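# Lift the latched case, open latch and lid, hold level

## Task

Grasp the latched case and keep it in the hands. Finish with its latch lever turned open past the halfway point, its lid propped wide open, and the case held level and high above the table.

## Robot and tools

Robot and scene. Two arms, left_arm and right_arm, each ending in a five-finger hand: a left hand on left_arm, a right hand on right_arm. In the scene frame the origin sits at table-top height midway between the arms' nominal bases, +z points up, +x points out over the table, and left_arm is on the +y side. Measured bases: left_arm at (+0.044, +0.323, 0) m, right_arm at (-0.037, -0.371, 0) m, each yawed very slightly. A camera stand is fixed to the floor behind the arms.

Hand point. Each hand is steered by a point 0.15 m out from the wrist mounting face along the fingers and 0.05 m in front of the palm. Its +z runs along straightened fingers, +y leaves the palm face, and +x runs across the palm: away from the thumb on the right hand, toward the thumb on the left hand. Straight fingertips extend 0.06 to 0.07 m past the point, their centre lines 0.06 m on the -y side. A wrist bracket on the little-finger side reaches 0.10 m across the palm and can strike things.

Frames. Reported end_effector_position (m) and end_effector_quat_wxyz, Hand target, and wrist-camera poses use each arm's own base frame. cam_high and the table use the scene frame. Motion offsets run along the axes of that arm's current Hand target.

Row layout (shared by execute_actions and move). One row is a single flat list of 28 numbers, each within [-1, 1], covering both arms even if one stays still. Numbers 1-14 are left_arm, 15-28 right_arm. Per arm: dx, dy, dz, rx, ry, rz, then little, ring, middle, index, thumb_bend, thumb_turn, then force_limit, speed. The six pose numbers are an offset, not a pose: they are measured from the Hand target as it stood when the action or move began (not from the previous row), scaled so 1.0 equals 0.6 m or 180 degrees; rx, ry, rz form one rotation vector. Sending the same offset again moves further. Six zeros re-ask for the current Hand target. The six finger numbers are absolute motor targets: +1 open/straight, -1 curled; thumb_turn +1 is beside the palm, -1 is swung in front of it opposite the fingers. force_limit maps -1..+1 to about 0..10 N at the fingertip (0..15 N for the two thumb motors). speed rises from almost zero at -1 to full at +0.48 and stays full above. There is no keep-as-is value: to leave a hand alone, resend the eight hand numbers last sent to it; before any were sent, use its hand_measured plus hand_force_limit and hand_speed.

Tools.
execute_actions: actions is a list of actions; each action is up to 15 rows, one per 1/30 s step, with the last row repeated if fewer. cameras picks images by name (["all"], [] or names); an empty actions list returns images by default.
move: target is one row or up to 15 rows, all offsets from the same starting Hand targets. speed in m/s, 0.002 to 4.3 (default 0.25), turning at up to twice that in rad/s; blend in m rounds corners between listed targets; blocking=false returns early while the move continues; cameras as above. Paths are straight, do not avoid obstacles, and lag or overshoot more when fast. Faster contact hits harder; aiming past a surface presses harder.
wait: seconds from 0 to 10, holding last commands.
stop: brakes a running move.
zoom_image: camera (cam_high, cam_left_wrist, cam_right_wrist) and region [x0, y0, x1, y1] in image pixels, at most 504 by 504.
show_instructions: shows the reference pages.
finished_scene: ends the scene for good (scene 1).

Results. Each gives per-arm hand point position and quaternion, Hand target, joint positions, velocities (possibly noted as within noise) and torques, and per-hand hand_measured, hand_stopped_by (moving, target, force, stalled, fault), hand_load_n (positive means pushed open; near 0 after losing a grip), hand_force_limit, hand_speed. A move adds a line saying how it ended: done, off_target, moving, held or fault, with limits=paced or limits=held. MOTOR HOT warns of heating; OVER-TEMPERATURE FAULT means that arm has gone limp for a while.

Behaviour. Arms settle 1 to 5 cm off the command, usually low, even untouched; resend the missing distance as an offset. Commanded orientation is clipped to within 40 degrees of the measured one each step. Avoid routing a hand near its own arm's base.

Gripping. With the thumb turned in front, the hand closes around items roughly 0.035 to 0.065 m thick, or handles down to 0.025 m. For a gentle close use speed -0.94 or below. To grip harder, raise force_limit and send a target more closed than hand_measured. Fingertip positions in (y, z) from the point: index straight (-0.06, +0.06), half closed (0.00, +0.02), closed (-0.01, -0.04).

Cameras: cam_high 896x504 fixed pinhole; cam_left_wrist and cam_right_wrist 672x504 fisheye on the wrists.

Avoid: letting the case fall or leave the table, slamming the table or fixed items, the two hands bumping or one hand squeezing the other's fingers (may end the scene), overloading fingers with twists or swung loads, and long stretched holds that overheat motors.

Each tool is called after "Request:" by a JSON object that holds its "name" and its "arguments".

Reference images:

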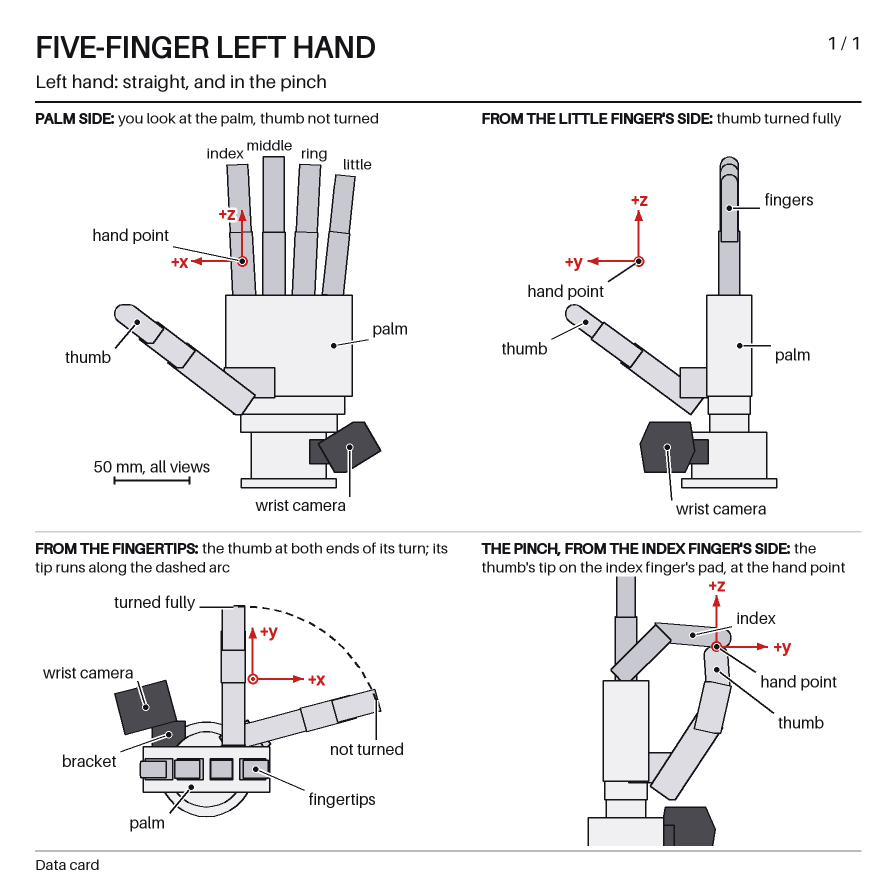

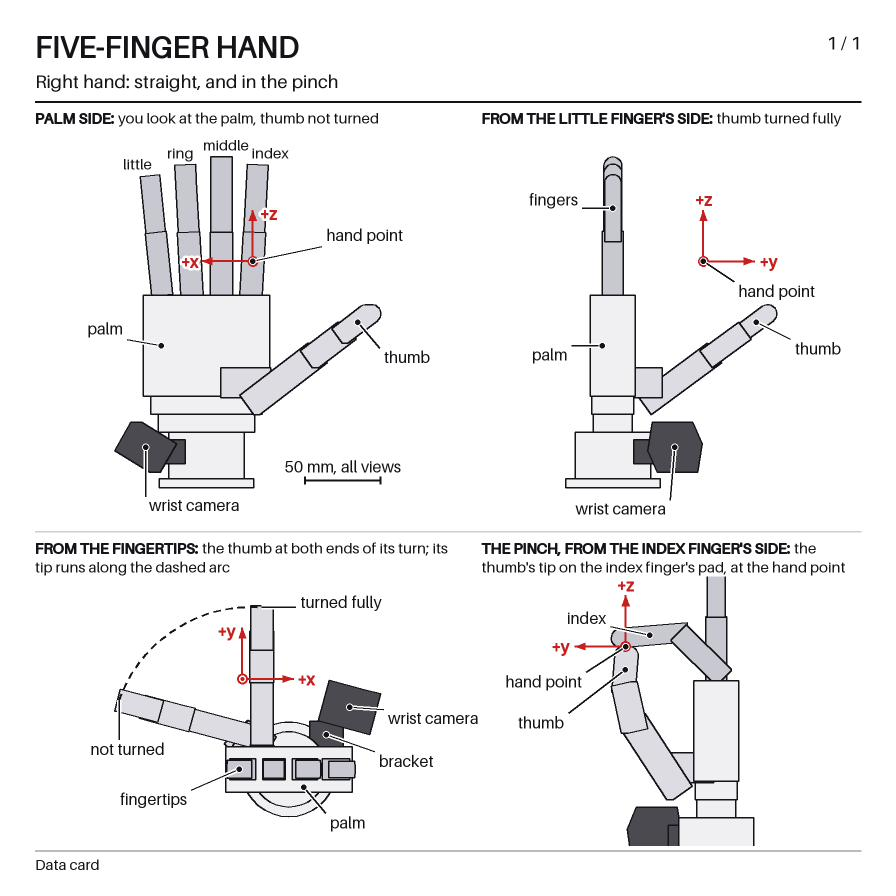

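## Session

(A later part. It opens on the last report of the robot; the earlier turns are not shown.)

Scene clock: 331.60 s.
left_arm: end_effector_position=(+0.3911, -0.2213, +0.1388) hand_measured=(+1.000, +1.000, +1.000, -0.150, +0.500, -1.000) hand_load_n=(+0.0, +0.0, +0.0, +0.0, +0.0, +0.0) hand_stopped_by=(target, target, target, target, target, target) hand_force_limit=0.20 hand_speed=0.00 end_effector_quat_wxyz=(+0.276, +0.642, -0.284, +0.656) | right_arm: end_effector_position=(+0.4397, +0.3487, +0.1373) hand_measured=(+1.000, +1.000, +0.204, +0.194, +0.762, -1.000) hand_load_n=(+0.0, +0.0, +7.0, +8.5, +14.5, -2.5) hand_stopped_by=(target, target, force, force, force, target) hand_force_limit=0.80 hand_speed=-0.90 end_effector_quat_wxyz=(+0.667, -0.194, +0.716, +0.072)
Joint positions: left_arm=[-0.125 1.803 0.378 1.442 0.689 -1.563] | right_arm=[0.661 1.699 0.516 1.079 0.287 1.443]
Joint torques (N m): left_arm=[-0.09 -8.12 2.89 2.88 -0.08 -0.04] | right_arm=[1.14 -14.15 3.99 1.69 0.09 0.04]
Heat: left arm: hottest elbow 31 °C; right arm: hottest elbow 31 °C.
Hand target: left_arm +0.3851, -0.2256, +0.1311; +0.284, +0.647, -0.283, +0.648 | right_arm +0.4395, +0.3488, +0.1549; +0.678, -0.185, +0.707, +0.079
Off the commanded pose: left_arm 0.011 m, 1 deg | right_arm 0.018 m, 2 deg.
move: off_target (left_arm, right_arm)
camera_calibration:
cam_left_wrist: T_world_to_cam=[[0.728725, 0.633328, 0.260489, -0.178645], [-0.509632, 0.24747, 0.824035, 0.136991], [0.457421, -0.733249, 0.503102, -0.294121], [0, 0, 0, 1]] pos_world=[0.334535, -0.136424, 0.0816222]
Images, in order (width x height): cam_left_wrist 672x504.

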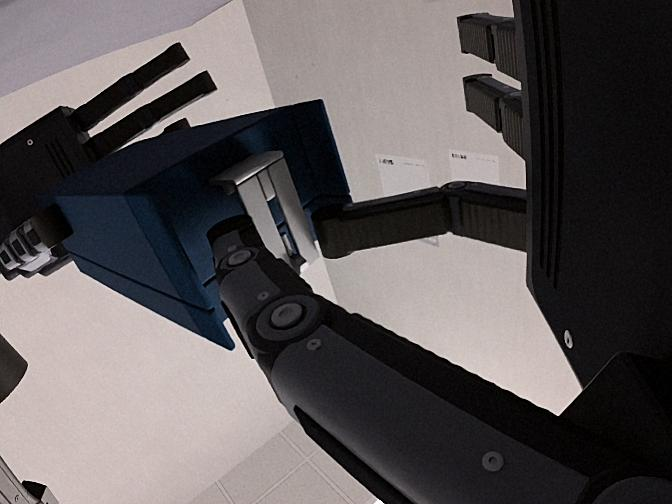

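Request:
{"name": "move", "arguments": {"target": [0,0,0,0,0,0,1,1,1,-0.30,0.34,-1,-0.6,-0.94,0,0,0,0,0,0,1,1,0.0,0.0,0.3,-1,0.8,-0.9], "speed": 0.05, "cameras": ["cam_left_wrist"]}}

Request:
{"name": "zoom_image", "arguments": {"camera": "cam_left_wrist", "region": [180, 130, 380, 310]}}

Scene clock: 333.13 s.
left_arm: end_effector_position=(+0.3911, -0.2214, +0.1387) hand_measured=(+1.000, +1.000, +1.000, -0.194, +0.476, -1.000) hand_load_n=(+0.5, +0.0, +0.0, +3.5, +3.0, +0.0) hand_stopped_by=(target, target, target, force, force, target) hand_force_limit=-0.60 hand_speed=-0.94 end_effector_quat_wxyz=(+0.276, +0.643, -0.284, +0.656) | right_arm: end_effector_position=(+0.4397, +0.3487, +0.1373) hand_measured=(+1.000, +1.000, +0.204, +0.194, +0.762, -1.000) hand_load_n=(+0.0, +0.0, +6.5, +8.5, +14.5, -3.0) hand_stopped_by=(target, target, force, force, force, target) hand_force_limit=0.80 hand_speed=-0.90 end_effector_quat_wxyz=(+0.667, -0.194, +0.716, +0.072)
Joint positions: left_arm=[-0.126 1.804 0.378 1.442 0.689 -1.565] | right_arm=[0.661 1.699 0.516 1.079 0.287 1.443]
Joint torques (N m): left_arm=[-0.15 -8.47 2.93 2.91 -0.07 -0.02] | right_arm=[1.08 -14.27 3.96 1.69 0.08 0.05]
Heat: left arm: hottest elbow 31 °C; right arm: hottest elbow 31 °C.
Hand target: left_arm +0.3852, -0.2256, +0.1310; +0.284, +0.647, -0.283, +0.648 | right_arm +0.4395, +0.3488, +0.1549; +0.678, -0.185, +0.707, +0.079
Off the commanded pose: left_arm 0.011 m, 1 deg | right_arm 0.018 m, 2 deg.
move: off_target (left_arm, right_arm)
camera_calibration:
cam_left_wrist: T_world_to_cam=[[0.729113, 0.633568, 0.258815, -0.178406], [-0.508454, 0.248316, 0.824508, 0.136671], [0.458114, -0.732755, 0.503191, -0.294394], [0, 0, 0, 1]] pos_world=[0.334435, -0.136624, 0.0816237]
Images, in order (width x height): cam_left_wrist 672x504.

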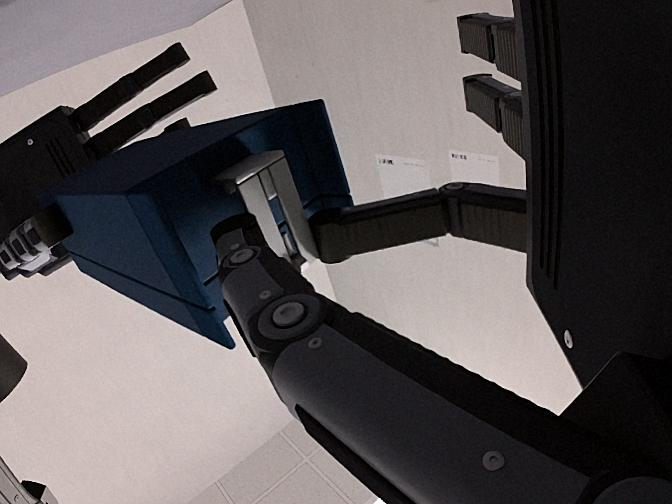

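Scaled by 2.520 from the camera's 672x504 image, which has a finer 960x720 frame.

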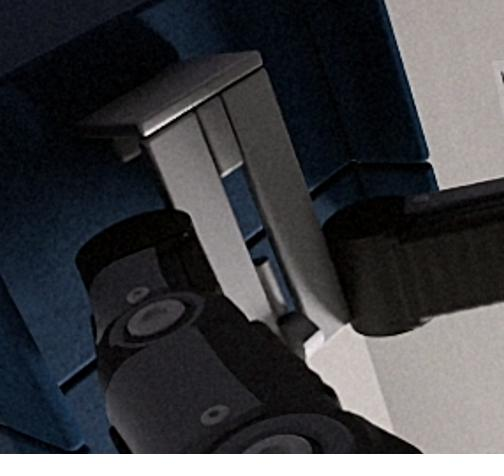

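Request:
{"name": "move", "arguments": {"target": [0,0,0,0,0,0,1,1,1,-0.36,0.3,-1,-0.05,-0.94,0,0,0,0,0,0,1,1,0.0,0.0,0.3,-1,0.8,-0.9], "speed": 0.05, "cameras": []}}

Scene clock: 334.17 s.
left_arm: end_effector_position=(+0.3911, -0.2214, +0.1387) hand_measured=(+1.000, +1.000, +1.000, -0.198, +0.460, -1.000) hand_load_n=(+0.0, +0.0, +0.0, +7.5, +7.0, -0.5) hand_stopped_by=(target, target, target, force, force, target) hand_force_limit=-0.05 hand_speed=-0.94 end_effector_quat_wxyz=(+0.277, +0.643, -0.283, +0.655) | right_arm: end_effector_position=(+0.4398, +0.3487, +0.1373) hand_measured=(+1.000, +1.000, +0.204, +0.194, +0.762, -1.000) hand_load_n=(+0.0, +0.0, +7.0, +8.5, +14.5, -3.5) hand_stopped_by=(target, target, force, force, force, target) hand_force_limit=0.80 hand_speed=-0.90 end_effector_quat_wxyz=(+0.667, -0.194, +0.716, +0.072)
Joint positions: left_arm=[-0.126 1.804 0.378 1.442 0.689 -1.566] | right_arm=[0.661 1.699 0.516 1.079 0.287 1.443]
Joint torques (N m): left_arm=[0.03 -8.41 2.91 2.93 -0.07 0] | right_arm=[1.03 -14.27 4 1.72 0.07 0.05]
Heat: left arm: hottest elbow 31 °C; right arm: hottest elbow 31 °C.
Hand target: left_arm +0.3852, -0.2256, +0.1310; +0.284, +0.647, -0.283, +0.648 | right_arm +0.4395, +0.3488, +0.1549; +0.678, -0.185, +0.707, +0.079
Off the commanded pose: left_arm 0.011 m, 1 deg | right_arm 0.018 m, 2 deg.
move: off_target (left_arm, right_arm)
No camera images: "cameras" was empty.

Request:
{"name": "move", "arguments": {"target": [-0.0117,-0.0137,-0.0094,0,0,0,1,1,1,-0.36,0.3,-1,-0.05,-0.94,0,0,0,0,0,0,1,1,0.0,0.0,0.3,-1,0.8,-0.9], "speed": 0.03, "cameras": ["cam_left_wrist"]}}

Request:
{"name": "zoom_image", "arguments": {"camera": "cam_left_wrist", "region": [180, 130, 380, 310]}}

Scene clock: 335.97 s.
left_arm: end_effector_position=(+0.3877, -0.2203, +0.1329) hand_measured=(+1.000, +1.000, +1.000, -0.198, +0.460, -1.000) hand_load_n=(+0.0, +0.0, +0.0, +7.0, +7.0, +0.0) hand_stopped_by=(target, target, target, force, force, target) hand_force_limit=-0.05 hand_speed=-0.94 end_effector_quat_wxyz=(+0.285, +0.641, -0.286, +0.653) | right_arm: end_effector_position=(+0.4386, +0.3479, +0.1349) hand_measured=(+1.000, +1.000, +0.204, +0.194, +0.762, -1.000) hand_load_n=(+0.0, +0.0, +7.0, +8.5, +14.5, -4.0) hand_stopped_by=(target, target, force, force, force, target) hand_force_limit=0.80 hand_speed=-0.90 end_effector_quat_wxyz=(+0.665, -0.197, +0.717, +0.069)
Joint positions: left_arm=[-0.119 1.835 0.378 1.475 0.712 -1.574] | right_arm=[0.661 1.699 0.512 1.077 0.287 1.438]
Joint torques (N m): left_arm=[1.9 -8.35 3.1 2.86 0.26 0.07] | right_arm=[1.14 -14.21 4.27 1.72 0.06 0.1]
Heat: left arm: hottest wrist pitch 31 °C; right arm: hottest elbow 31 °C.
Hand target: left_arm +0.3874, -0.2158, +0.1240; +0.284, +0.647, -0.283, +0.648 | right_arm +0.4396, +0.3489, +0.1549; +0.678, -0.185, +0.707, +0.079
Off the commanded pose: left_arm 0.010 m, 1 deg | right_arm 0.020 m, 3 deg.
move: off_target (right_arm)
camera_calibration:
cam_left_wrist: T_world_to_cam=[[0.740814, 0.623334, 0.250299, -0.18075], [-0.499313, 0.261767, 0.825933, 0.138756], [0.449312, -0.73684, 0.505159, -0.286818], [0, 0, 0, 1]] pos_world=[0.332055, -0.134993, 0.0755273]
Images, in order (width x height): cam_left_wrist 672x504.

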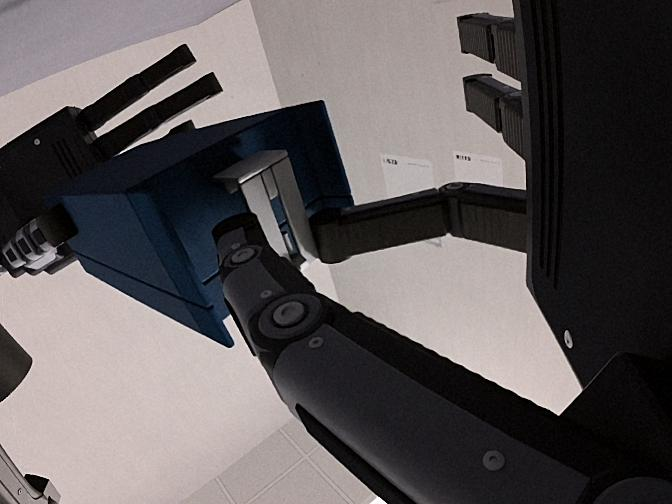

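Scaled by 2.520 from the camera's 672x504 image, which has a finer 960x720 frame.

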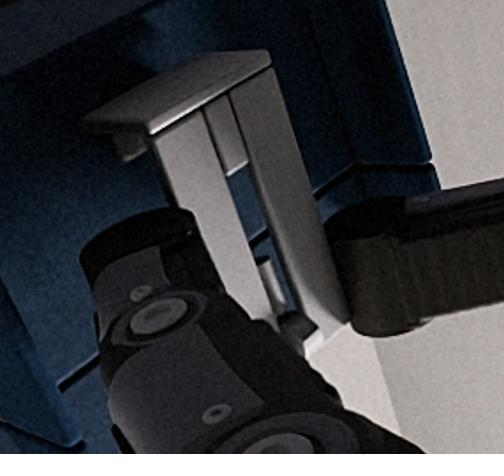

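Request:
{"name": "move", "arguments": {"target": [0.0117,-0.0138,-0.0093,0,0,0,1,1,1,-0.36,0.3,-1,-0.05,-0.94,0,0,0,0,0,0,1,1,0.0,0.0,0.3,-1,0.8,-0.9], "speed": 0.03, "cameras": ["cam_left_wrist"]}}

Request:
{"name": "zoom_image", "arguments": {"camera": "cam_left_wrist", "region": [180, 130, 380, 310]}}

Scene clock: 337.87 s.
left_arm: end_effector_position=(+0.3885, -0.2109, +0.1313) hand_measured=(+1.000, +1.000, +1.000, -0.198, +0.458, -1.000) hand_load_n=(+0.0, +0.0, +0.0, +0.0, +0.0, +0.0) hand_stopped_by=(target, target, target, force, force, target) hand_force_limit=-0.05 hand_speed=-0.94 end_effector_quat_wxyz=(+0.286, +0.644, -0.286, +0.649) | right_arm: end_effector_position=(+0.4384, +0.3481, +0.1351) hand_measured=(+1.000, +1.000, +0.204, +0.194, +0.762, -1.000) hand_load_n=(+0.0, +0.0, +6.5, +8.5, +14.5, -2.5) hand_stopped_by=(target, target, force, force, force, target) hand_force_limit=0.80 hand_speed=-0.90 end_effector_quat_wxyz=(+0.665, -0.197, +0.717, +0.069)
Joint positions: left_arm=[-0.087 1.835 0.378 1.467 0.747 -1.575] | right_arm=[0.661 1.698 0.512 1.077 0.286 1.437]
Joint torques (N m): left_arm=[1.96 -11.11 3.17 1.74 0.17 0.08] | right_arm=[1.08 -13.92 4.23 1.76 0.11 0.11]
Heat: left arm: hottest wrist pitch 31 °C; right arm: hottest elbow 31 °C.
Hand target: left_arm +0.3897, -0.2061, +0.1311; +0.284, +0.647, -0.283, +0.648 | right_arm +0.4396, +0.3489, +0.1549; +0.678, -0.185, +0.707, +0.079
Off the commanded pose: left_arm 0.005 m, 1 deg | right_arm 0.020 m, 3 deg.
move: off_target (right_arm)
camera_calibration:
cam_left_wrist: T_world_to_cam=[[0.744613, 0.621089, 0.244541, -0.188054], [-0.491468, 0.262229, 0.830478, 0.134463], [0.451676, -0.738569, 0.500505, -0.280171], [0, 0, 0, 1]] pos_world=[0.332658, -0.125388, 0.0745454]
Images, in order (width x height): cam_left_wrist 672x504.

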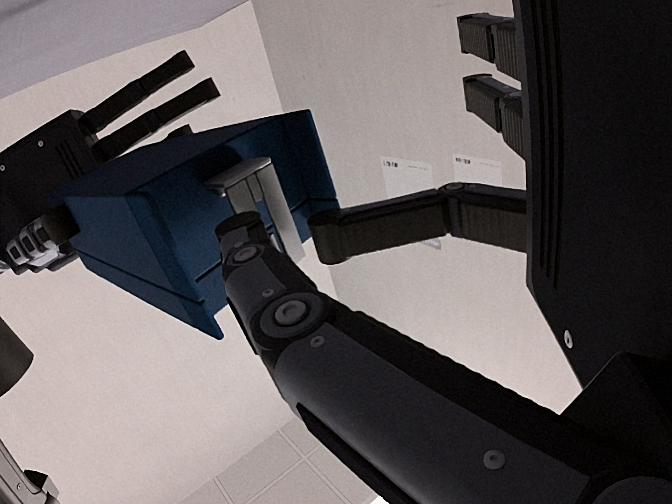

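Scaled by 2.520 from the camera's 672x504 image, which has a finer 960x720 frame.

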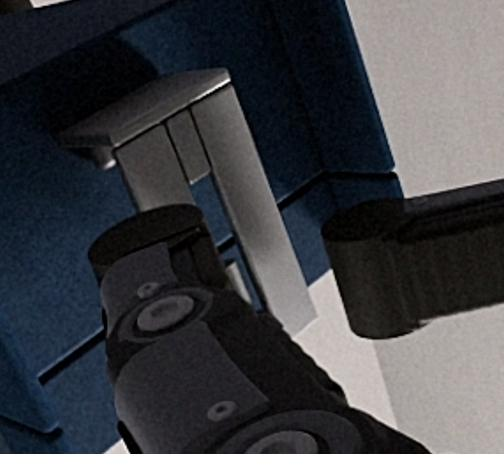

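Request:
{"name": "zoom_image", "arguments": {"camera": "cam_left_wrist", "region": [198, 148, 288, 208]}}

Scaled by 5.600 from the camera's 672x504 image, which has a finer 960x720 frame.

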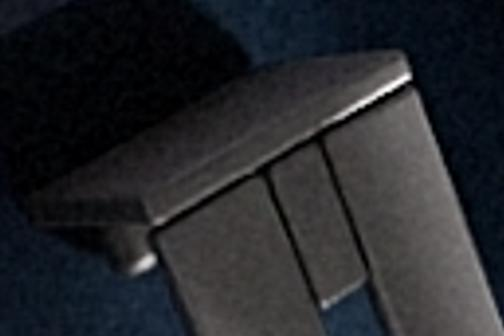

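Request:
{"name": "move", "arguments": {"target": [0.015,-0.0016,0.0015,0,0,0,1,1,1,-0.15,0.5,-1,-0.05,-0.5,0,0,0,0,0,0,1,1,0.0,0.0,0.3,-1,0.8,-0.9], "speed": 0.05, "cameras": ["cam_left_wrist"]}}

Request:
{"name": "zoom_image", "arguments": {"camera": "cam_left_wrist", "region": [180, 130, 380, 310]}}

Scene clock: 350.03 s.
left_arm: end_effector_position=(+0.3898, -0.2108, +0.1370) hand_measured=(+1.000, +1.000, +1.000, -0.150, +0.500, -1.000) hand_load_n=(+0.0, +0.0, +0.0, +0.0, +0.0, +0.0) hand_stopped_by=(target, target, target, target, target, target) hand_force_limit=-0.05 hand_speed=-0.50 end_effector_quat_wxyz=(+0.287, +0.647, -0.285, +0.646) | right_arm: end_effector_position=(+0.4384, +0.3481, +0.1351) hand_measured=(+1.000, +1.000, +0.204, +0.194, +0.762, -1.000) hand_load_n=(+0.0, +0.0, +6.5, +8.5, +14.5, -2.5) hand_stopped_by=(target, target, force, force, force, target) hand_force_limit=0.80 hand_speed=-0.90 end_effector_quat_wxyz=(+0.665, -0.197, +0.717, +0.069)
Joint positions: left_arm=[-0.086 1.801 0.378 1.423 0.747 -1.575] | right_arm=[0.661 1.698 0.512 1.077 0.286 1.437]
Joint torques (N m): left_arm=[1.96 -11.69 3.6 1.76 0.18 0.08] | right_arm=[1.2 -14.1 4.25 1.73 0.11 0.11]
Heat: left arm: hottest wrist pitch 31 °C; right arm: hottest elbow 31 °C.
Hand target: left_arm +0.3910, -0.2061, +0.1401; +0.284, +0.647, -0.283, +0.648 | right_arm +0.4396, +0.3489, +0.1549; +0.678, -0.185, +0.707, +0.079
Off the commanded pose: left_arm 0.006 m, 1 deg | right_arm 0.020 m, 3 deg.
move: off_target (right_arm)
camera_calibration:
cam_left_wrist: T_world_to_cam=[[0.746722, 0.620908, 0.238494, -0.19047], [-0.484213, 0.261633, 0.834917, 0.126814], [0.456008, -0.738933, 0.496019, -0.284699], [0, 0, 0, 1]] pos_world=[0.333458, -0.125288, 0.0807633]
Images, in order (width x height): cam_left_wrist 672x504.

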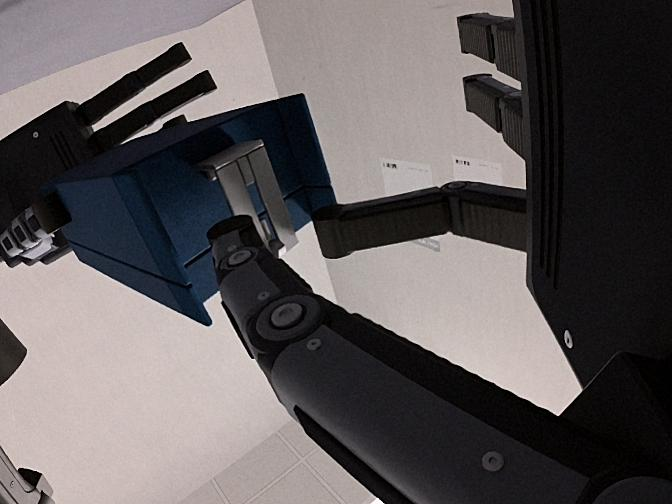

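Scaled by 2.520 from the camera's 672x504 image, which has a finer 960x720 frame.

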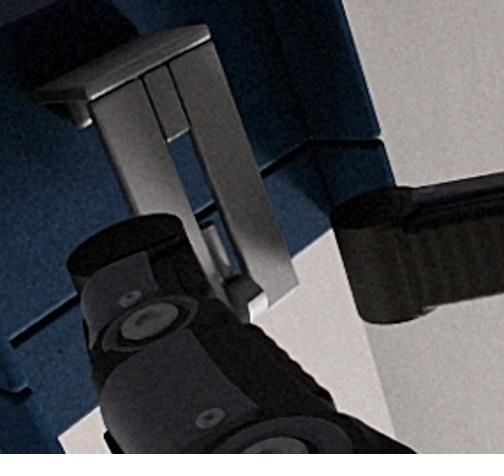

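Request:
{"name": "move", "arguments": {"target": [0,0.0207,0.0126,0,0,0,1,1,1,-0.15,0.5,-1,-0.05,-0.5,0,0,0,0,0,0,1,1,0.0,0.0,0.3,-1,0.8,-0.9], "speed": 0.05, "cameras": ["cam_left_wrist"]}}

Request:
{"name": "zoom_image", "arguments": {"camera": "cam_left_wrist", "region": [180, 130, 380, 310]}}

Scene clock: 353.13 s.
left_arm: end_effector_position=(+0.3924, -0.2159, +0.1372) hand_measured=(+1.000, +1.000, +1.000, -0.150, +0.500, -1.000) hand_load_n=(+0.0, +0.0, +0.0, +0.0, +0.0, +0.0) hand_stopped_by=(target, target, target, target, target, target) hand_force_limit=-0.05 hand_speed=-0.50 end_effector_quat_wxyz=(+0.282, +0.649, -0.279, +0.649) | right_arm: end_effector_position=(+0.4384, +0.3481, +0.1351) hand_measured=(+1.000, +1.000, +0.204, +0.194, +0.762, -1.000) hand_load_n=(+0.0, +0.0, +6.5, +8.5, +14.5, -2.5) hand_stopped_by=(target, target, force, force, force, target) hand_force_limit=0.80 hand_speed=-0.90 end_effector_quat_wxyz=(+0.665, -0.197, +0.717, +0.069)
Joint positions: left_arm=[-0.108 1.8 0.378 1.423 0.708 -1.575] | right_arm=[0.661 1.698 0.512 1.077 0.286 1.437]
Joint torques (N m): left_arm=[-0.03 -11.63 2.99 1.99 -0.08 0.07] | right_arm=[1.14 -14.1 4.23 1.78 0.1 0.11]
Heat: left arm: hottest wrist pitch 31 °C; right arm: hottest elbow 31 °C.
Hand target: left_arm +0.3870, -0.2202, +0.1401; +0.284, +0.647, -0.283, +0.648 | right_arm +0.4396, +0.3489, +0.1549; +0.678, -0.185, +0.707, +0.079
Off the commanded pose: left_arm 0.007 m, 1 deg | right_arm 0.020 m, 3 deg.
move: off_target (right_arm)
camera_calibration:
cam_left_wrist: T_world_to_cam=[[0.735404, 0.634198, 0.238693, -0.182059], [-0.4891, 0.252981, 0.834735, 0.129261], [0.469002, -0.730612, 0.496229, -0.293019], [0, 0, 0, 1]] pos_world=[0.334535, -0.131323, 0.0809625]
Images, in order (width x height): cam_left_wrist 672x504.

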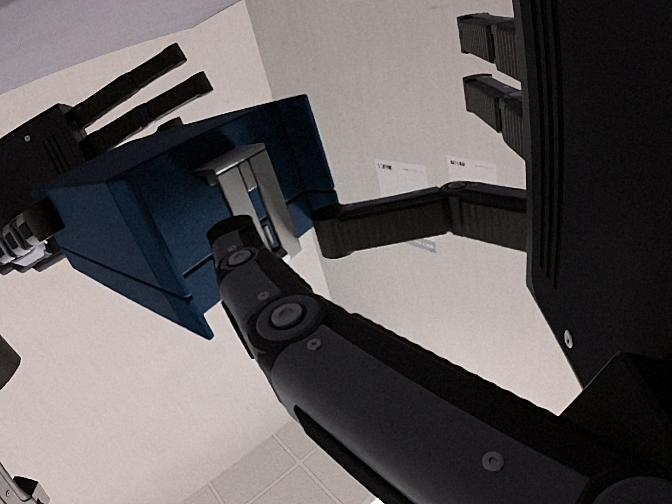

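Scaled by 2.520 from the camera's 672x504 image, which has a finer 960x720 frame.

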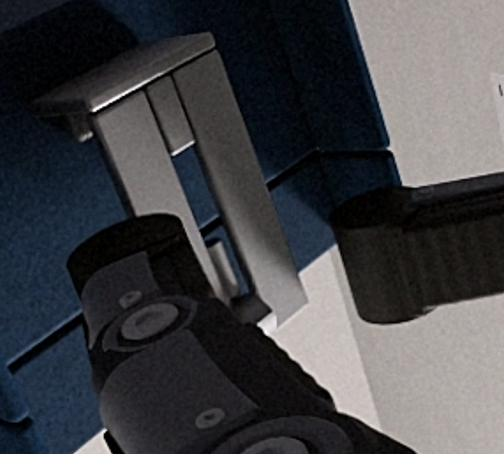

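Request:
{"name": "move", "arguments": {"target": [0,0.0135,0.0063,0,0,0,1,1,1,-0.15,0.5,-1,-0.05,-0.5,0,0,0,0,0,0,1,1,0.0,0.0,0.3,-1,0.8,-0.9], "speed": 0.05, "cameras": ["cam_left_wrist"]}}

Request:
{"name": "zoom_image", "arguments": {"camera": "cam_left_wrist", "region": [180, 130, 380, 310]}}

Scene clock: 354.80 s.
left_arm: end_effector_position=(+0.3891, -0.2241, +0.1362) hand_measured=(+1.000, +1.000, +1.000, -0.150, +0.500, -1.000) hand_load_n=(+0.0, +0.0, +0.0, +0.0, +0.0, -0.5) hand_stopped_by=(target, target, target, target, target, target) hand_force_limit=-0.05 hand_speed=-0.50 end_effector_quat_wxyz=(+0.282, +0.651, -0.279, +0.647) | right_arm: end_effector_position=(+0.4386, +0.3479, +0.1351) hand_measured=(+1.000, +1.000, +0.204, +0.194, +0.762, -1.000) hand_load_n=(+0.0, +0.0, +6.5, +9.0, +14.5, -2.5) hand_stopped_by=(target, target, force, force, force, target) hand_force_limit=0.80 hand_speed=-0.90 end_effector_quat_wxyz=(+0.665, -0.197, +0.717, +0.069)
Joint positions: left_arm=[-0.136 1.798 0.371 1.423 0.679 -1.575] | right_arm=[0.661 1.698 0.512 1.077 0.287 1.437]
Joint torques (N m): left_arm=[0.15 -11.75 3.03 2.18 -0.08 0.08] | right_arm=[1.08 -14.15 4.22 1.76 0.07 0.11]
Heat: left arm: hottest wrist pitch 31 °C; right arm: hottest elbow 31 °C.
Hand target: left_arm +0.3835, -0.2284, +0.1399; +0.284, +0.648, -0.283, +0.648 | right_arm +0.4396, +0.3489, +0.1549; +0.678, -0.185, +0.707, +0.079
Off the commanded pose: left_arm 0.008 m, 1 deg | right_arm 0.020 m, 3 deg.
move: off_target (right_arm)
camera_calibration:
cam_left_wrist: T_world_to_cam=[[0.736394, 0.634338, 0.235244, -0.174003], [-0.48475, 0.252145, 0.837521, 0.128321], [0.471956, -0.730779, 0.493173, -0.297689], [0, 0, 0, 1]] pos_world=[0.330834, -0.139523, 0.080274]
Images, in order (width x height): cam_left_wrist 672x504.

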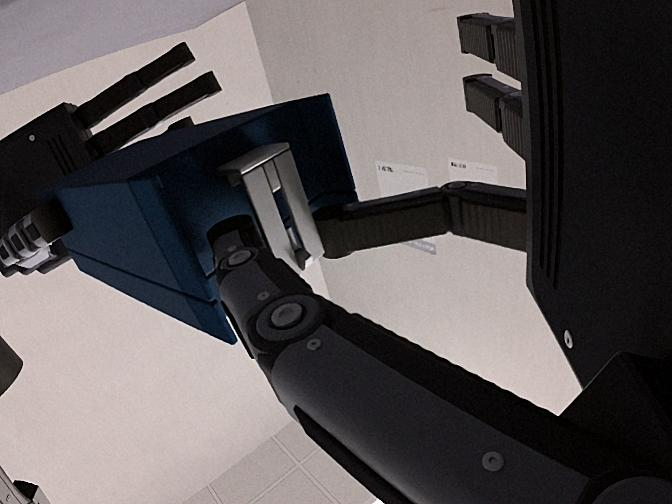

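Scaled by 2.520 from the camera's 672x504 image, which has a finer 960x720 frame.

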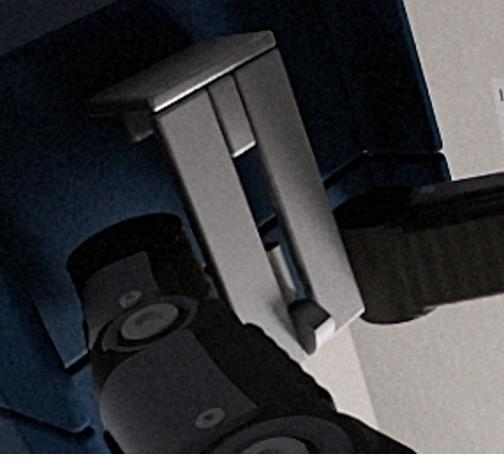

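Request:
{"name": "move", "arguments": {"target": [0,0,0,0,0,0,1,1,1,-0.4,0.2,-1,-0.3,-0.94,0,0,0,0,0,0,1,1,0.0,0.0,0.3,-1,0.8,-0.9], "speed": 0.05, "cameras": ["cam_left_wrist"]}}

Request:
{"name": "zoom_image", "arguments": {"camera": "cam_left_wrist", "region": [180, 130, 380, 310]}}

Scene clock: 356.03 s.
left_arm: end_effector_position=(+0.3891, -0.2240, +0.1363) hand_measured=(+1.000, +1.000, +1.000, -0.194, +0.466, -1.000) hand_load_n=(+0.0, +0.0, +0.0, +5.5, +5.5, -0.5) hand_stopped_by=(target, target, target, force, force, target) hand_force_limit=-0.30 hand_speed=-0.94 end_effector_quat_wxyz=(+0.282, +0.651, -0.279, +0.647) | right_arm: end_effector_position=(+0.4386, +0.3479, +0.1351) hand_measured=(+1.000, +1.000, +0.204, +0.194, +0.762, -1.000) hand_load_n=(+0.0, +0.0, +6.5, +8.5, +14.5, -3.5) hand_stopped_by=(target, target, force, force, force, target) hand_force_limit=0.80 hand_speed=-0.90 end_effector_quat_wxyz=(+0.665, -0.197, +0.717, +0.069)
Joint positions: left_arm=[-0.136 1.798 0.371 1.423 0.679 -1.575] | right_arm=[0.661 1.698 0.512 1.077 0.287 1.437]
Joint torques (N m): left_arm=[-0.09 -11.63 3.06 2.18 -0.08 0.09] | right_arm=[1.14 -14.21 4.22 1.74 0.07 0.1]
Heat: left arm: hottest wrist pitch 31 °C; right arm: hottest elbow 31 °C.
Hand target: left_arm +0.3835, -0.2284, +0.1400; +0.284, +0.647, -0.283, +0.648 | right_arm +0.4396, +0.3489, +0.1549; +0.678, -0.185, +0.707, +0.079
Off the commanded pose: left_arm 0.008 m, 1 deg | right_arm 0.020 m, 3 deg.
move: off_target (right_arm)
camera_calibration:
cam_left_wrist: T_world_to_cam=[[0.736033, 0.634659, 0.235507, -0.173956], [-0.485221, 0.252029, 0.837283, 0.128445], [0.472035, -0.73054, 0.493451, -0.2978], [0, 0, 0, 1]] pos_world=[0.330934, -0.139524, 0.080373]
Images, in order (width x height): cam_left_wrist 672x504.

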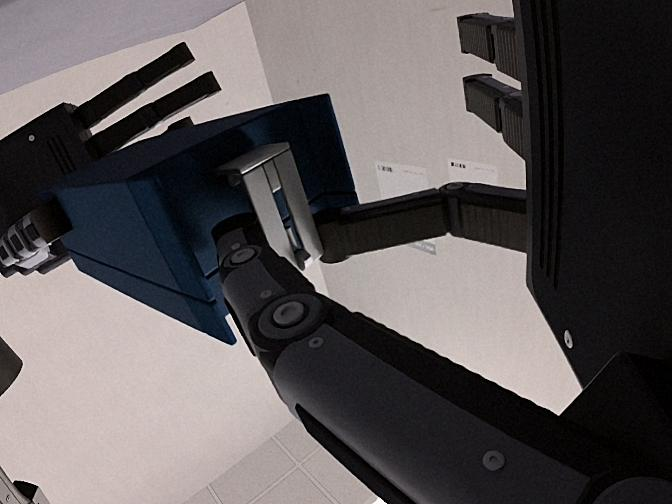

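Scaled by 2.520 from the camera's 672x504 image, which has a finer 960x720 frame.

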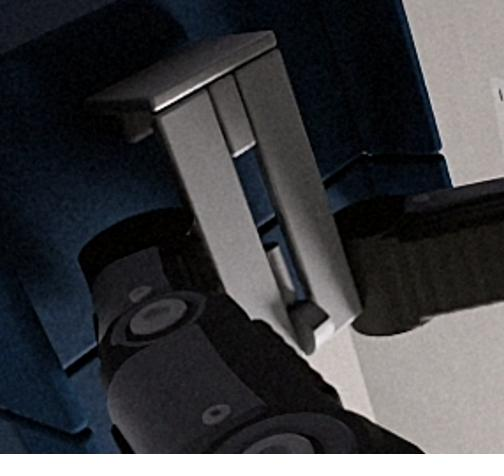

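Request:
{"name": "move", "arguments": {"target": [0,0,0,0,0,0,1,1,1,-0.42,0.18,-1,0.1,-0.94,0,0,0,0,0,0,1,1,0.0,0.0,0.3,-1,0.8,-0.9], "speed": 0.05, "cameras": []}}

Request:
{"name": "move", "arguments": {"target": [0,-0.0192,-0.0131,0,0,0,1,1,1,-0.42,0.18,-1,0.1,-0.94,0,0,0,0,0,0,1,1,0.0,0.0,0.3,-1,0.8,-0.9], "speed": 0.03, "cameras": ["cam_left_wrist"]}}

Request:
{"name": "zoom_image", "arguments": {"camera": "cam_left_wrist", "region": [180, 130, 380, 310]}}

Scene clock: 357.30 s.
left_arm: end_effector_position=(+0.3891, -0.2240, +0.1363) hand_measured=(+1.000, +1.000, +1.000, -0.198, +0.460, -1.000) hand_load_n=(+0.0, +0.0, +0.0, +8.5, +8.0, -0.5) hand_stopped_by=(target, target, target, force, force, target) hand_force_limit=0.10 hand_speed=-0.94 end_effector_quat_wxyz=(+0.282, +0.651, -0.279, +0.647) | right_arm: end_effector_position=(+0.4386, +0.3479, +0.1351) hand_measured=(+1.000, +1.000, +0.204, +0.194, +0.762, -1.000) hand_load_n=(+0.0, +0.0, +7.0, +8.5, +14.5, -3.5) hand_stopped_by=(target, target, force, force, force, target) hand_force_limit=0.80 hand_speed=-0.90 end_effector_quat_wxyz=(+0.665, -0.197, +0.717, +0.069)
Joint positions: left_arm=[-0.136 1.798 0.371 1.423 0.679 -1.575] | right_arm=[0.661 1.698 0.512 1.077 0.287 1.437]
Joint torques (N m): left_arm=[-0.26 -11.52 3.03 2.11 -0.07 0.07] | right_arm=[1.08 -14.15 4.22 1.74 0.06 0.11]
Heat: left arm: hottest wrist pitch 31 °C; right arm: hottest elbow 31 °C.
Hand target: left_arm +0.3836, -0.2283, +0.1400; +0.284, +0.647, -0.283, +0.648 | right_arm +0.4396, +0.3489, +0.1549; +0.678, -0.185, +0.707, +0.079
Off the commanded pose: left_arm 0.008 m, 1 deg | right_arm 0.020 m, 3 deg.
move: off_target (right_arm)
No camera images: "cameras" was empty.

Scene clock: 358.20 s.
left_arm: end_effector_position=(+0.3867, -0.2200, +0.1363) hand_measured=(+1.000, +1.000, +1.000, -0.198, +0.460, -1.000) hand_load_n=(+0.0, +0.0, +0.0, +7.5, +8.0, -0.5) hand_stopped_by=(target, target, target, force, force, target) hand_force_limit=0.10 hand_speed=-0.94 end_effector_quat_wxyz=(+0.287, +0.649, -0.284, +0.645) | right_arm: end_effector_position=(+0.4377, +0.3490, +0.1351) hand_measured=(+1.000, +1.000, +0.204, +0.194, +0.762, -1.000) hand_load_n=(+0.0, +0.0, +6.5, +8.0, +14.5, -3.5) hand_stopped_by=(target, target, force, force, force, target) hand_force_limit=0.80 hand_speed=-0.90 end_effector_quat_wxyz=(+0.665, -0.199, +0.716, +0.071)
Joint positions: left_arm=[-0.118 1.798 0.371 1.423 0.714 -1.575] | right_arm=[0.661 1.698 0.512 1.077 0.283 1.437]
Joint torques (N m): left_arm=[1.96 -11.28 3.36 2.04 0.33 0.07] | right_arm=[1.08 -14.1 4.23 1.73 0.22 0.1]
Heat: left arm: hottest wrist pitch 31 °C; right arm: hottest elbow 31 °C.
Hand target: left_arm +0.3866, -0.2149, +0.1400; +0.284, +0.647, -0.283, +0.648 | right_arm +0.4396, +0.3490, +0.1548; +0.678, -0.185, +0.707, +0.079
Off the commanded pose: left_arm 0.006 m, 1 deg | right_arm 0.020 m, 3 deg.
move: off_target (right_arm)
camera_calibration:
cam_left_wrist: T_world_to_cam=[[0.746893, 0.621884, 0.235396, -0.181685], [-0.480743, 0.260448, 0.837289, 0.126299], [0.459388, -0.73853, 0.493493, -0.29069], [0, 0, 0, 1]] pos_world=[0.329956, -0.13459, 0.080473]
Images, in order (width x height): cam_left_wrist 672x504.

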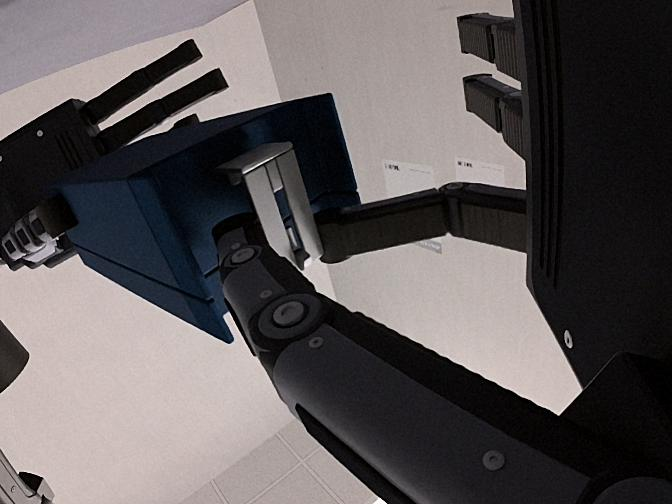

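Scaled by 2.520 from the camera's 672x504 image, which has a finer 960x720 frame.

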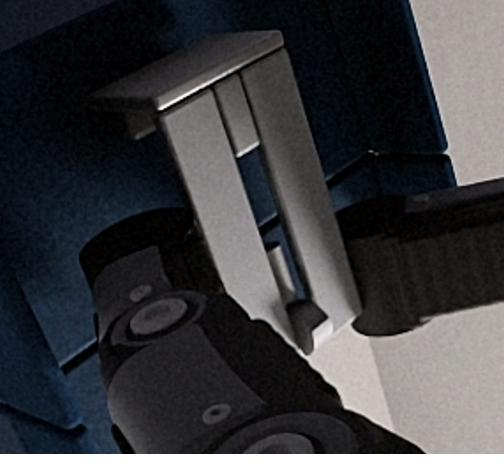

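Request:
{"name": "move", "arguments": {"target": [0,-0.0137,-0.0094,0,0,0,1,1,1,-0.42,0.18,-1,0.1,-0.94,0,0,0,0,0,0,1,1,0.0,0.0,0.3,-1,0.8,-0.9], "speed": 0.03, "cameras": ["cam_left_wrist"]}}

Request:
{"name": "zoom_image", "arguments": {"camera": "cam_left_wrist", "region": [180, 130, 380, 310]}}

Scene clock: 359.83 s.
left_arm: end_effector_position=(+0.3837, -0.2156, +0.1364) hand_measured=(+1.000, +1.000, +1.000, -0.198, +0.460, -1.000) hand_load_n=(+0.0, +0.0, +0.0, +8.5, +8.0, +0.0) hand_stopped_by=(target, target, target, force, force, target) hand_force_limit=0.10 hand_speed=-0.94 end_effector_quat_wxyz=(+0.294, +0.646, -0.290, +0.642) | right_arm: end_effector_position=(+0.4351, +0.3522, +0.1351) hand_measured=(+1.000, +1.000, +0.204, +0.194, +0.762, -1.000) hand_load_n=(+0.0, +0.0, +6.5, +8.5, +15.0, -3.0) hand_stopped_by=(target, target, force, force, force, target) hand_force_limit=0.80 hand_speed=-0.90 end_effector_quat_wxyz=(+0.665, -0.202, +0.715, +0.074)
Joint positions: left_arm=[-0.098 1.798 0.371 1.423 0.754 -1.575] | right_arm=[0.667 1.698 0.512 1.077 0.279 1.437]
Joint torques (N m): left_arm=[3.25 -11.46 3.63 1.95 0 0.08] | right_arm=[0.56 -14.1 4.22 1.76 0.36 0.11]
Heat: left arm: hottest wrist pitch 31 °C; right arm: hottest elbow 31 °C.
Hand target: left_arm +0.3888, -0.2051, +0.1400; +0.284, +0.647, -0.283, +0.648 | right_arm +0.4397, +0.3488, +0.1548; +0.678, -0.185, +0.707, +0.079
Off the commanded pose: left_arm 0.012 m, 2 deg | right_arm 0.021 m, 3 deg.
move: off_target (left_arm, right_arm)
camera_calibration:
cam_left_wrist: T_world_to_cam=[[0.759023, 0.607059, 0.235293, -0.19007], [-0.475538, 0.27008, 0.83721, 0.123783], [0.444688, -0.747353, 0.493677, -0.282336], [0, 0, 0, 1]] pos_world=[0.328682, -0.129052, 0.0804726]
Images, in order (width x height): cam_left_wrist 672x504.

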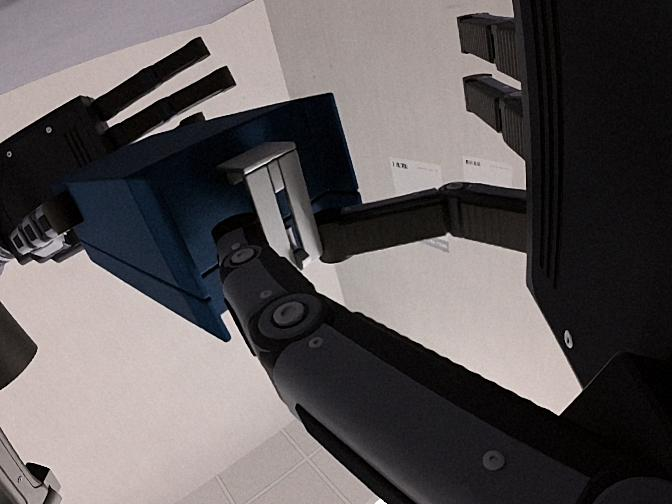

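Scaled by 2.520 from the camera's 672x504 image, which has a finer 960x720 frame.

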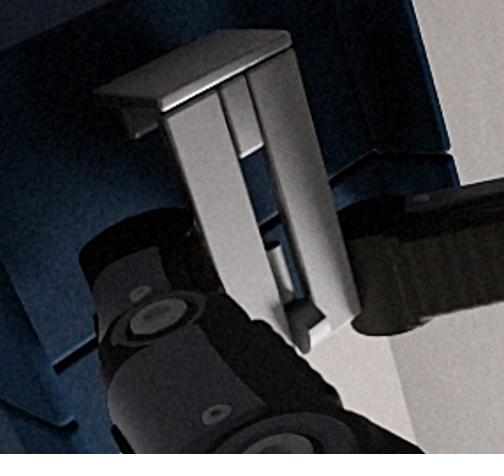

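Request:
{"name": "move", "arguments": {"target": [0,-0.0137,-0.0094,0,0,0,1,1,1,-0.42,0.18,-1,0.1,-0.94,0,0,0,0,0,0,1,1,0.0,0.0,0.3,-1,0.8,-0.9], "speed": 0.03, "cameras": ["cam_left_wrist"]}}

Request:
{"name": "zoom_image", "arguments": {"camera": "cam_left_wrist", "region": [180, 130, 380, 310]}}

Scene clock: 362.90 s.
left_arm: end_effector_position=(+0.3805, -0.2111, +0.1364) hand_measured=(+1.000, +1.000, +1.000, -0.198, +0.460, -1.000) hand_load_n=(+0.0, +0.0, +0.0, +9.5, +8.0, +0.0) hand_stopped_by=(target, target, target, force, force, target) hand_force_limit=0.10 hand_speed=-0.94 end_effector_quat_wxyz=(+0.300, +0.643, -0.297, +0.639) | right_arm: end_effector_position=(+0.4323, +0.3555, +0.1351) hand_measured=(+1.000, +1.000, +0.204, +0.194, +0.762, -1.000) hand_load_n=(+0.0, +0.0, +6.5, +8.5, +15.0, -2.5) hand_stopped_by=(target, target, force, force, force, target) hand_force_limit=0.80 hand_speed=-0.90 end_effector_quat_wxyz=(+0.664, -0.206, +0.714, +0.078)
Joint positions: left_arm=[-0.077 1.798 0.371 1.423 0.794 -1.575] | right_arm=[0.674 1.698 0.512 1.077 0.275 1.437]
Joint torques (N m): left_arm=[4.01 -11.52 4.04 1.81 -0.3 0.08] | right_arm=[-0.03 -14.1 4.25 1.77 0.52 0.11]
Heat: left arm: hottest wrist pitch 31 °C; right arm: hottest elbow 31 °C.
Hand target: left_arm +0.3910, -0.1954, +0.1400; +0.284, +0.647, -0.283, +0.648 | right_arm +0.4396, +0.3488, +0.1548; +0.678, -0.185, +0.707, +0.079
Off the commanded pose: left_arm 0.019 m, 3 deg | right_arm 0.022 m, 3 deg.
move: off_target (left_arm, right_arm)
camera_calibration:
cam_left_wrist: T_world_to_cam=[[0.770916, 0.591912, 0.235221, -0.19807], [-0.470081, 0.279551, 0.837183, 0.120973], [0.429782, -0.75597, 0.493757, -0.273736], [0, 0, 0, 1]] pos_world=[0.327209, -0.123515, 0.0804725]
Images, in order (width x height): cam_left_wrist 672x504.

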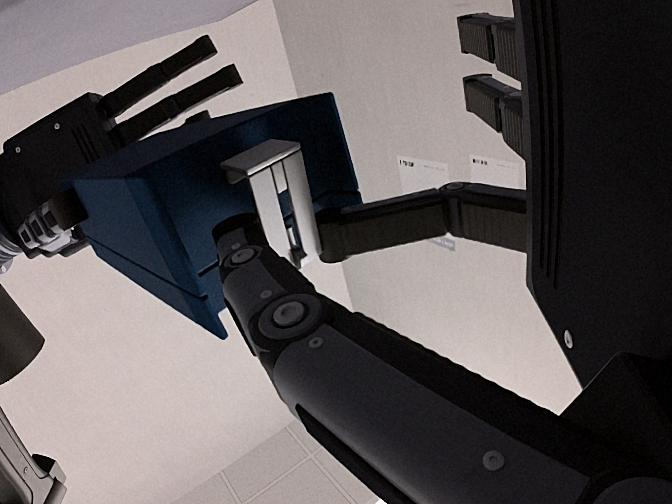

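Scaled by 2.520 from the camera's 672x504 image, which has a finer 960x720 frame.

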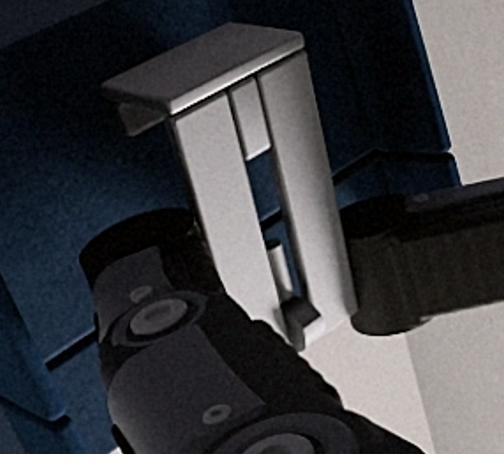

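Request:
{"name": "move", "arguments": {"target": [0,0.0274,0.0188,0,0,0,1,1,1,-0.42,0.18,-1,0.1,-0.94,0,0,0,0,0,0,1,1,0.0,0.0,0.3,-1,0.8,-0.9], "speed": 0.05, "cameras": ["cam_left_wrist"]}}

Request:
{"name": "zoom_image", "arguments": {"camera": "cam_left_wrist", "region": [180, 130, 380, 310]}}

Scene clock: 366.37 s.
left_arm: end_effector_position=(+0.3906, -0.2102, +0.1363) hand_measured=(+1.000, +1.000, +1.000, -0.198, +0.458, -1.000) hand_load_n=(+0.0, +0.0, +0.0, +0.0, +0.0, -0.5) hand_stopped_by=(target, target, target, force, force, target) hand_force_limit=0.10 hand_speed=-0.94 end_effector_quat_wxyz=(+0.282, +0.651, -0.279, +0.647) | right_arm: end_effector_position=(+0.4363, +0.3507, +0.1351) hand_measured=(+1.000, +1.000, +0.204, +0.194, +0.762, -1.000) hand_load_n=(-0.5, +0.0, +6.5, +8.5, +14.5, -2.5) hand_stopped_by=(target, target, force, force, force, target) hand_force_limit=0.80 hand_speed=-0.90 end_effector_quat_wxyz=(+0.665, -0.199, +0.716, +0.071)
Joint positions: left_arm=[-0.09 1.798 0.371 1.423 0.725 -1.574] | right_arm=[0.667 1.698 0.512 1.077 0.288 1.437]
Joint torques (N m): left_arm=[-0.21 -11.58 3.28 2.07 -0.07 0.08] | right_arm=[0.62 -14.1 4.25 1.74 0.03 0.11]
Heat: left arm: hottest wrist pitch 31 °C; right arm: hottest elbow 31 °C.
Hand target: left_arm +0.3866, -0.2149, +0.1400; +0.284, +0.647, -0.283, +0.648 | right_arm +0.4396, +0.3489, +0.1548; +0.678, -0.185, +0.707, +0.079
Off the commanded pose: left_arm 0.007 m, 1 deg | right_arm 0.020 m, 3 deg.
move: off_target (right_arm)
camera_calibration:
cam_left_wrist: T_world_to_cam=[[0.736248, 0.634307, 0.235783, -0.184021], [-0.485339, 0.252146, 0.837179, 0.125733], [0.471577, -0.730806, 0.493496, -0.288238], [0, 0, 0, 1]] pos_world=[0.332434, -0.125623, 0.0803726]
Images, in order (width x height): cam_left_wrist 672x504.

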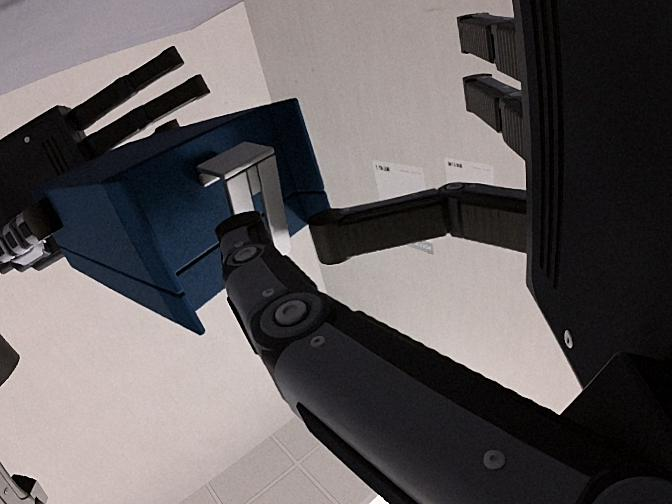

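Scaled by 2.520 from the camera's 672x504 image, which has a finer 960x720 frame.

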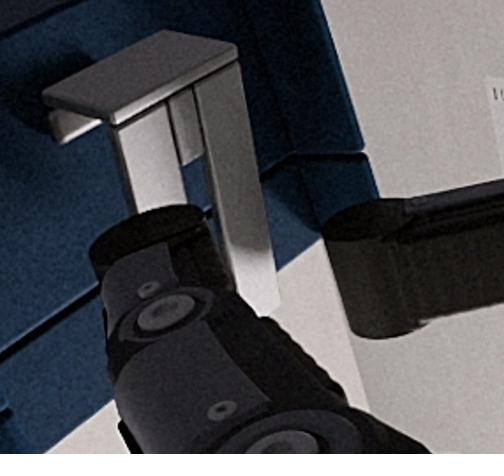

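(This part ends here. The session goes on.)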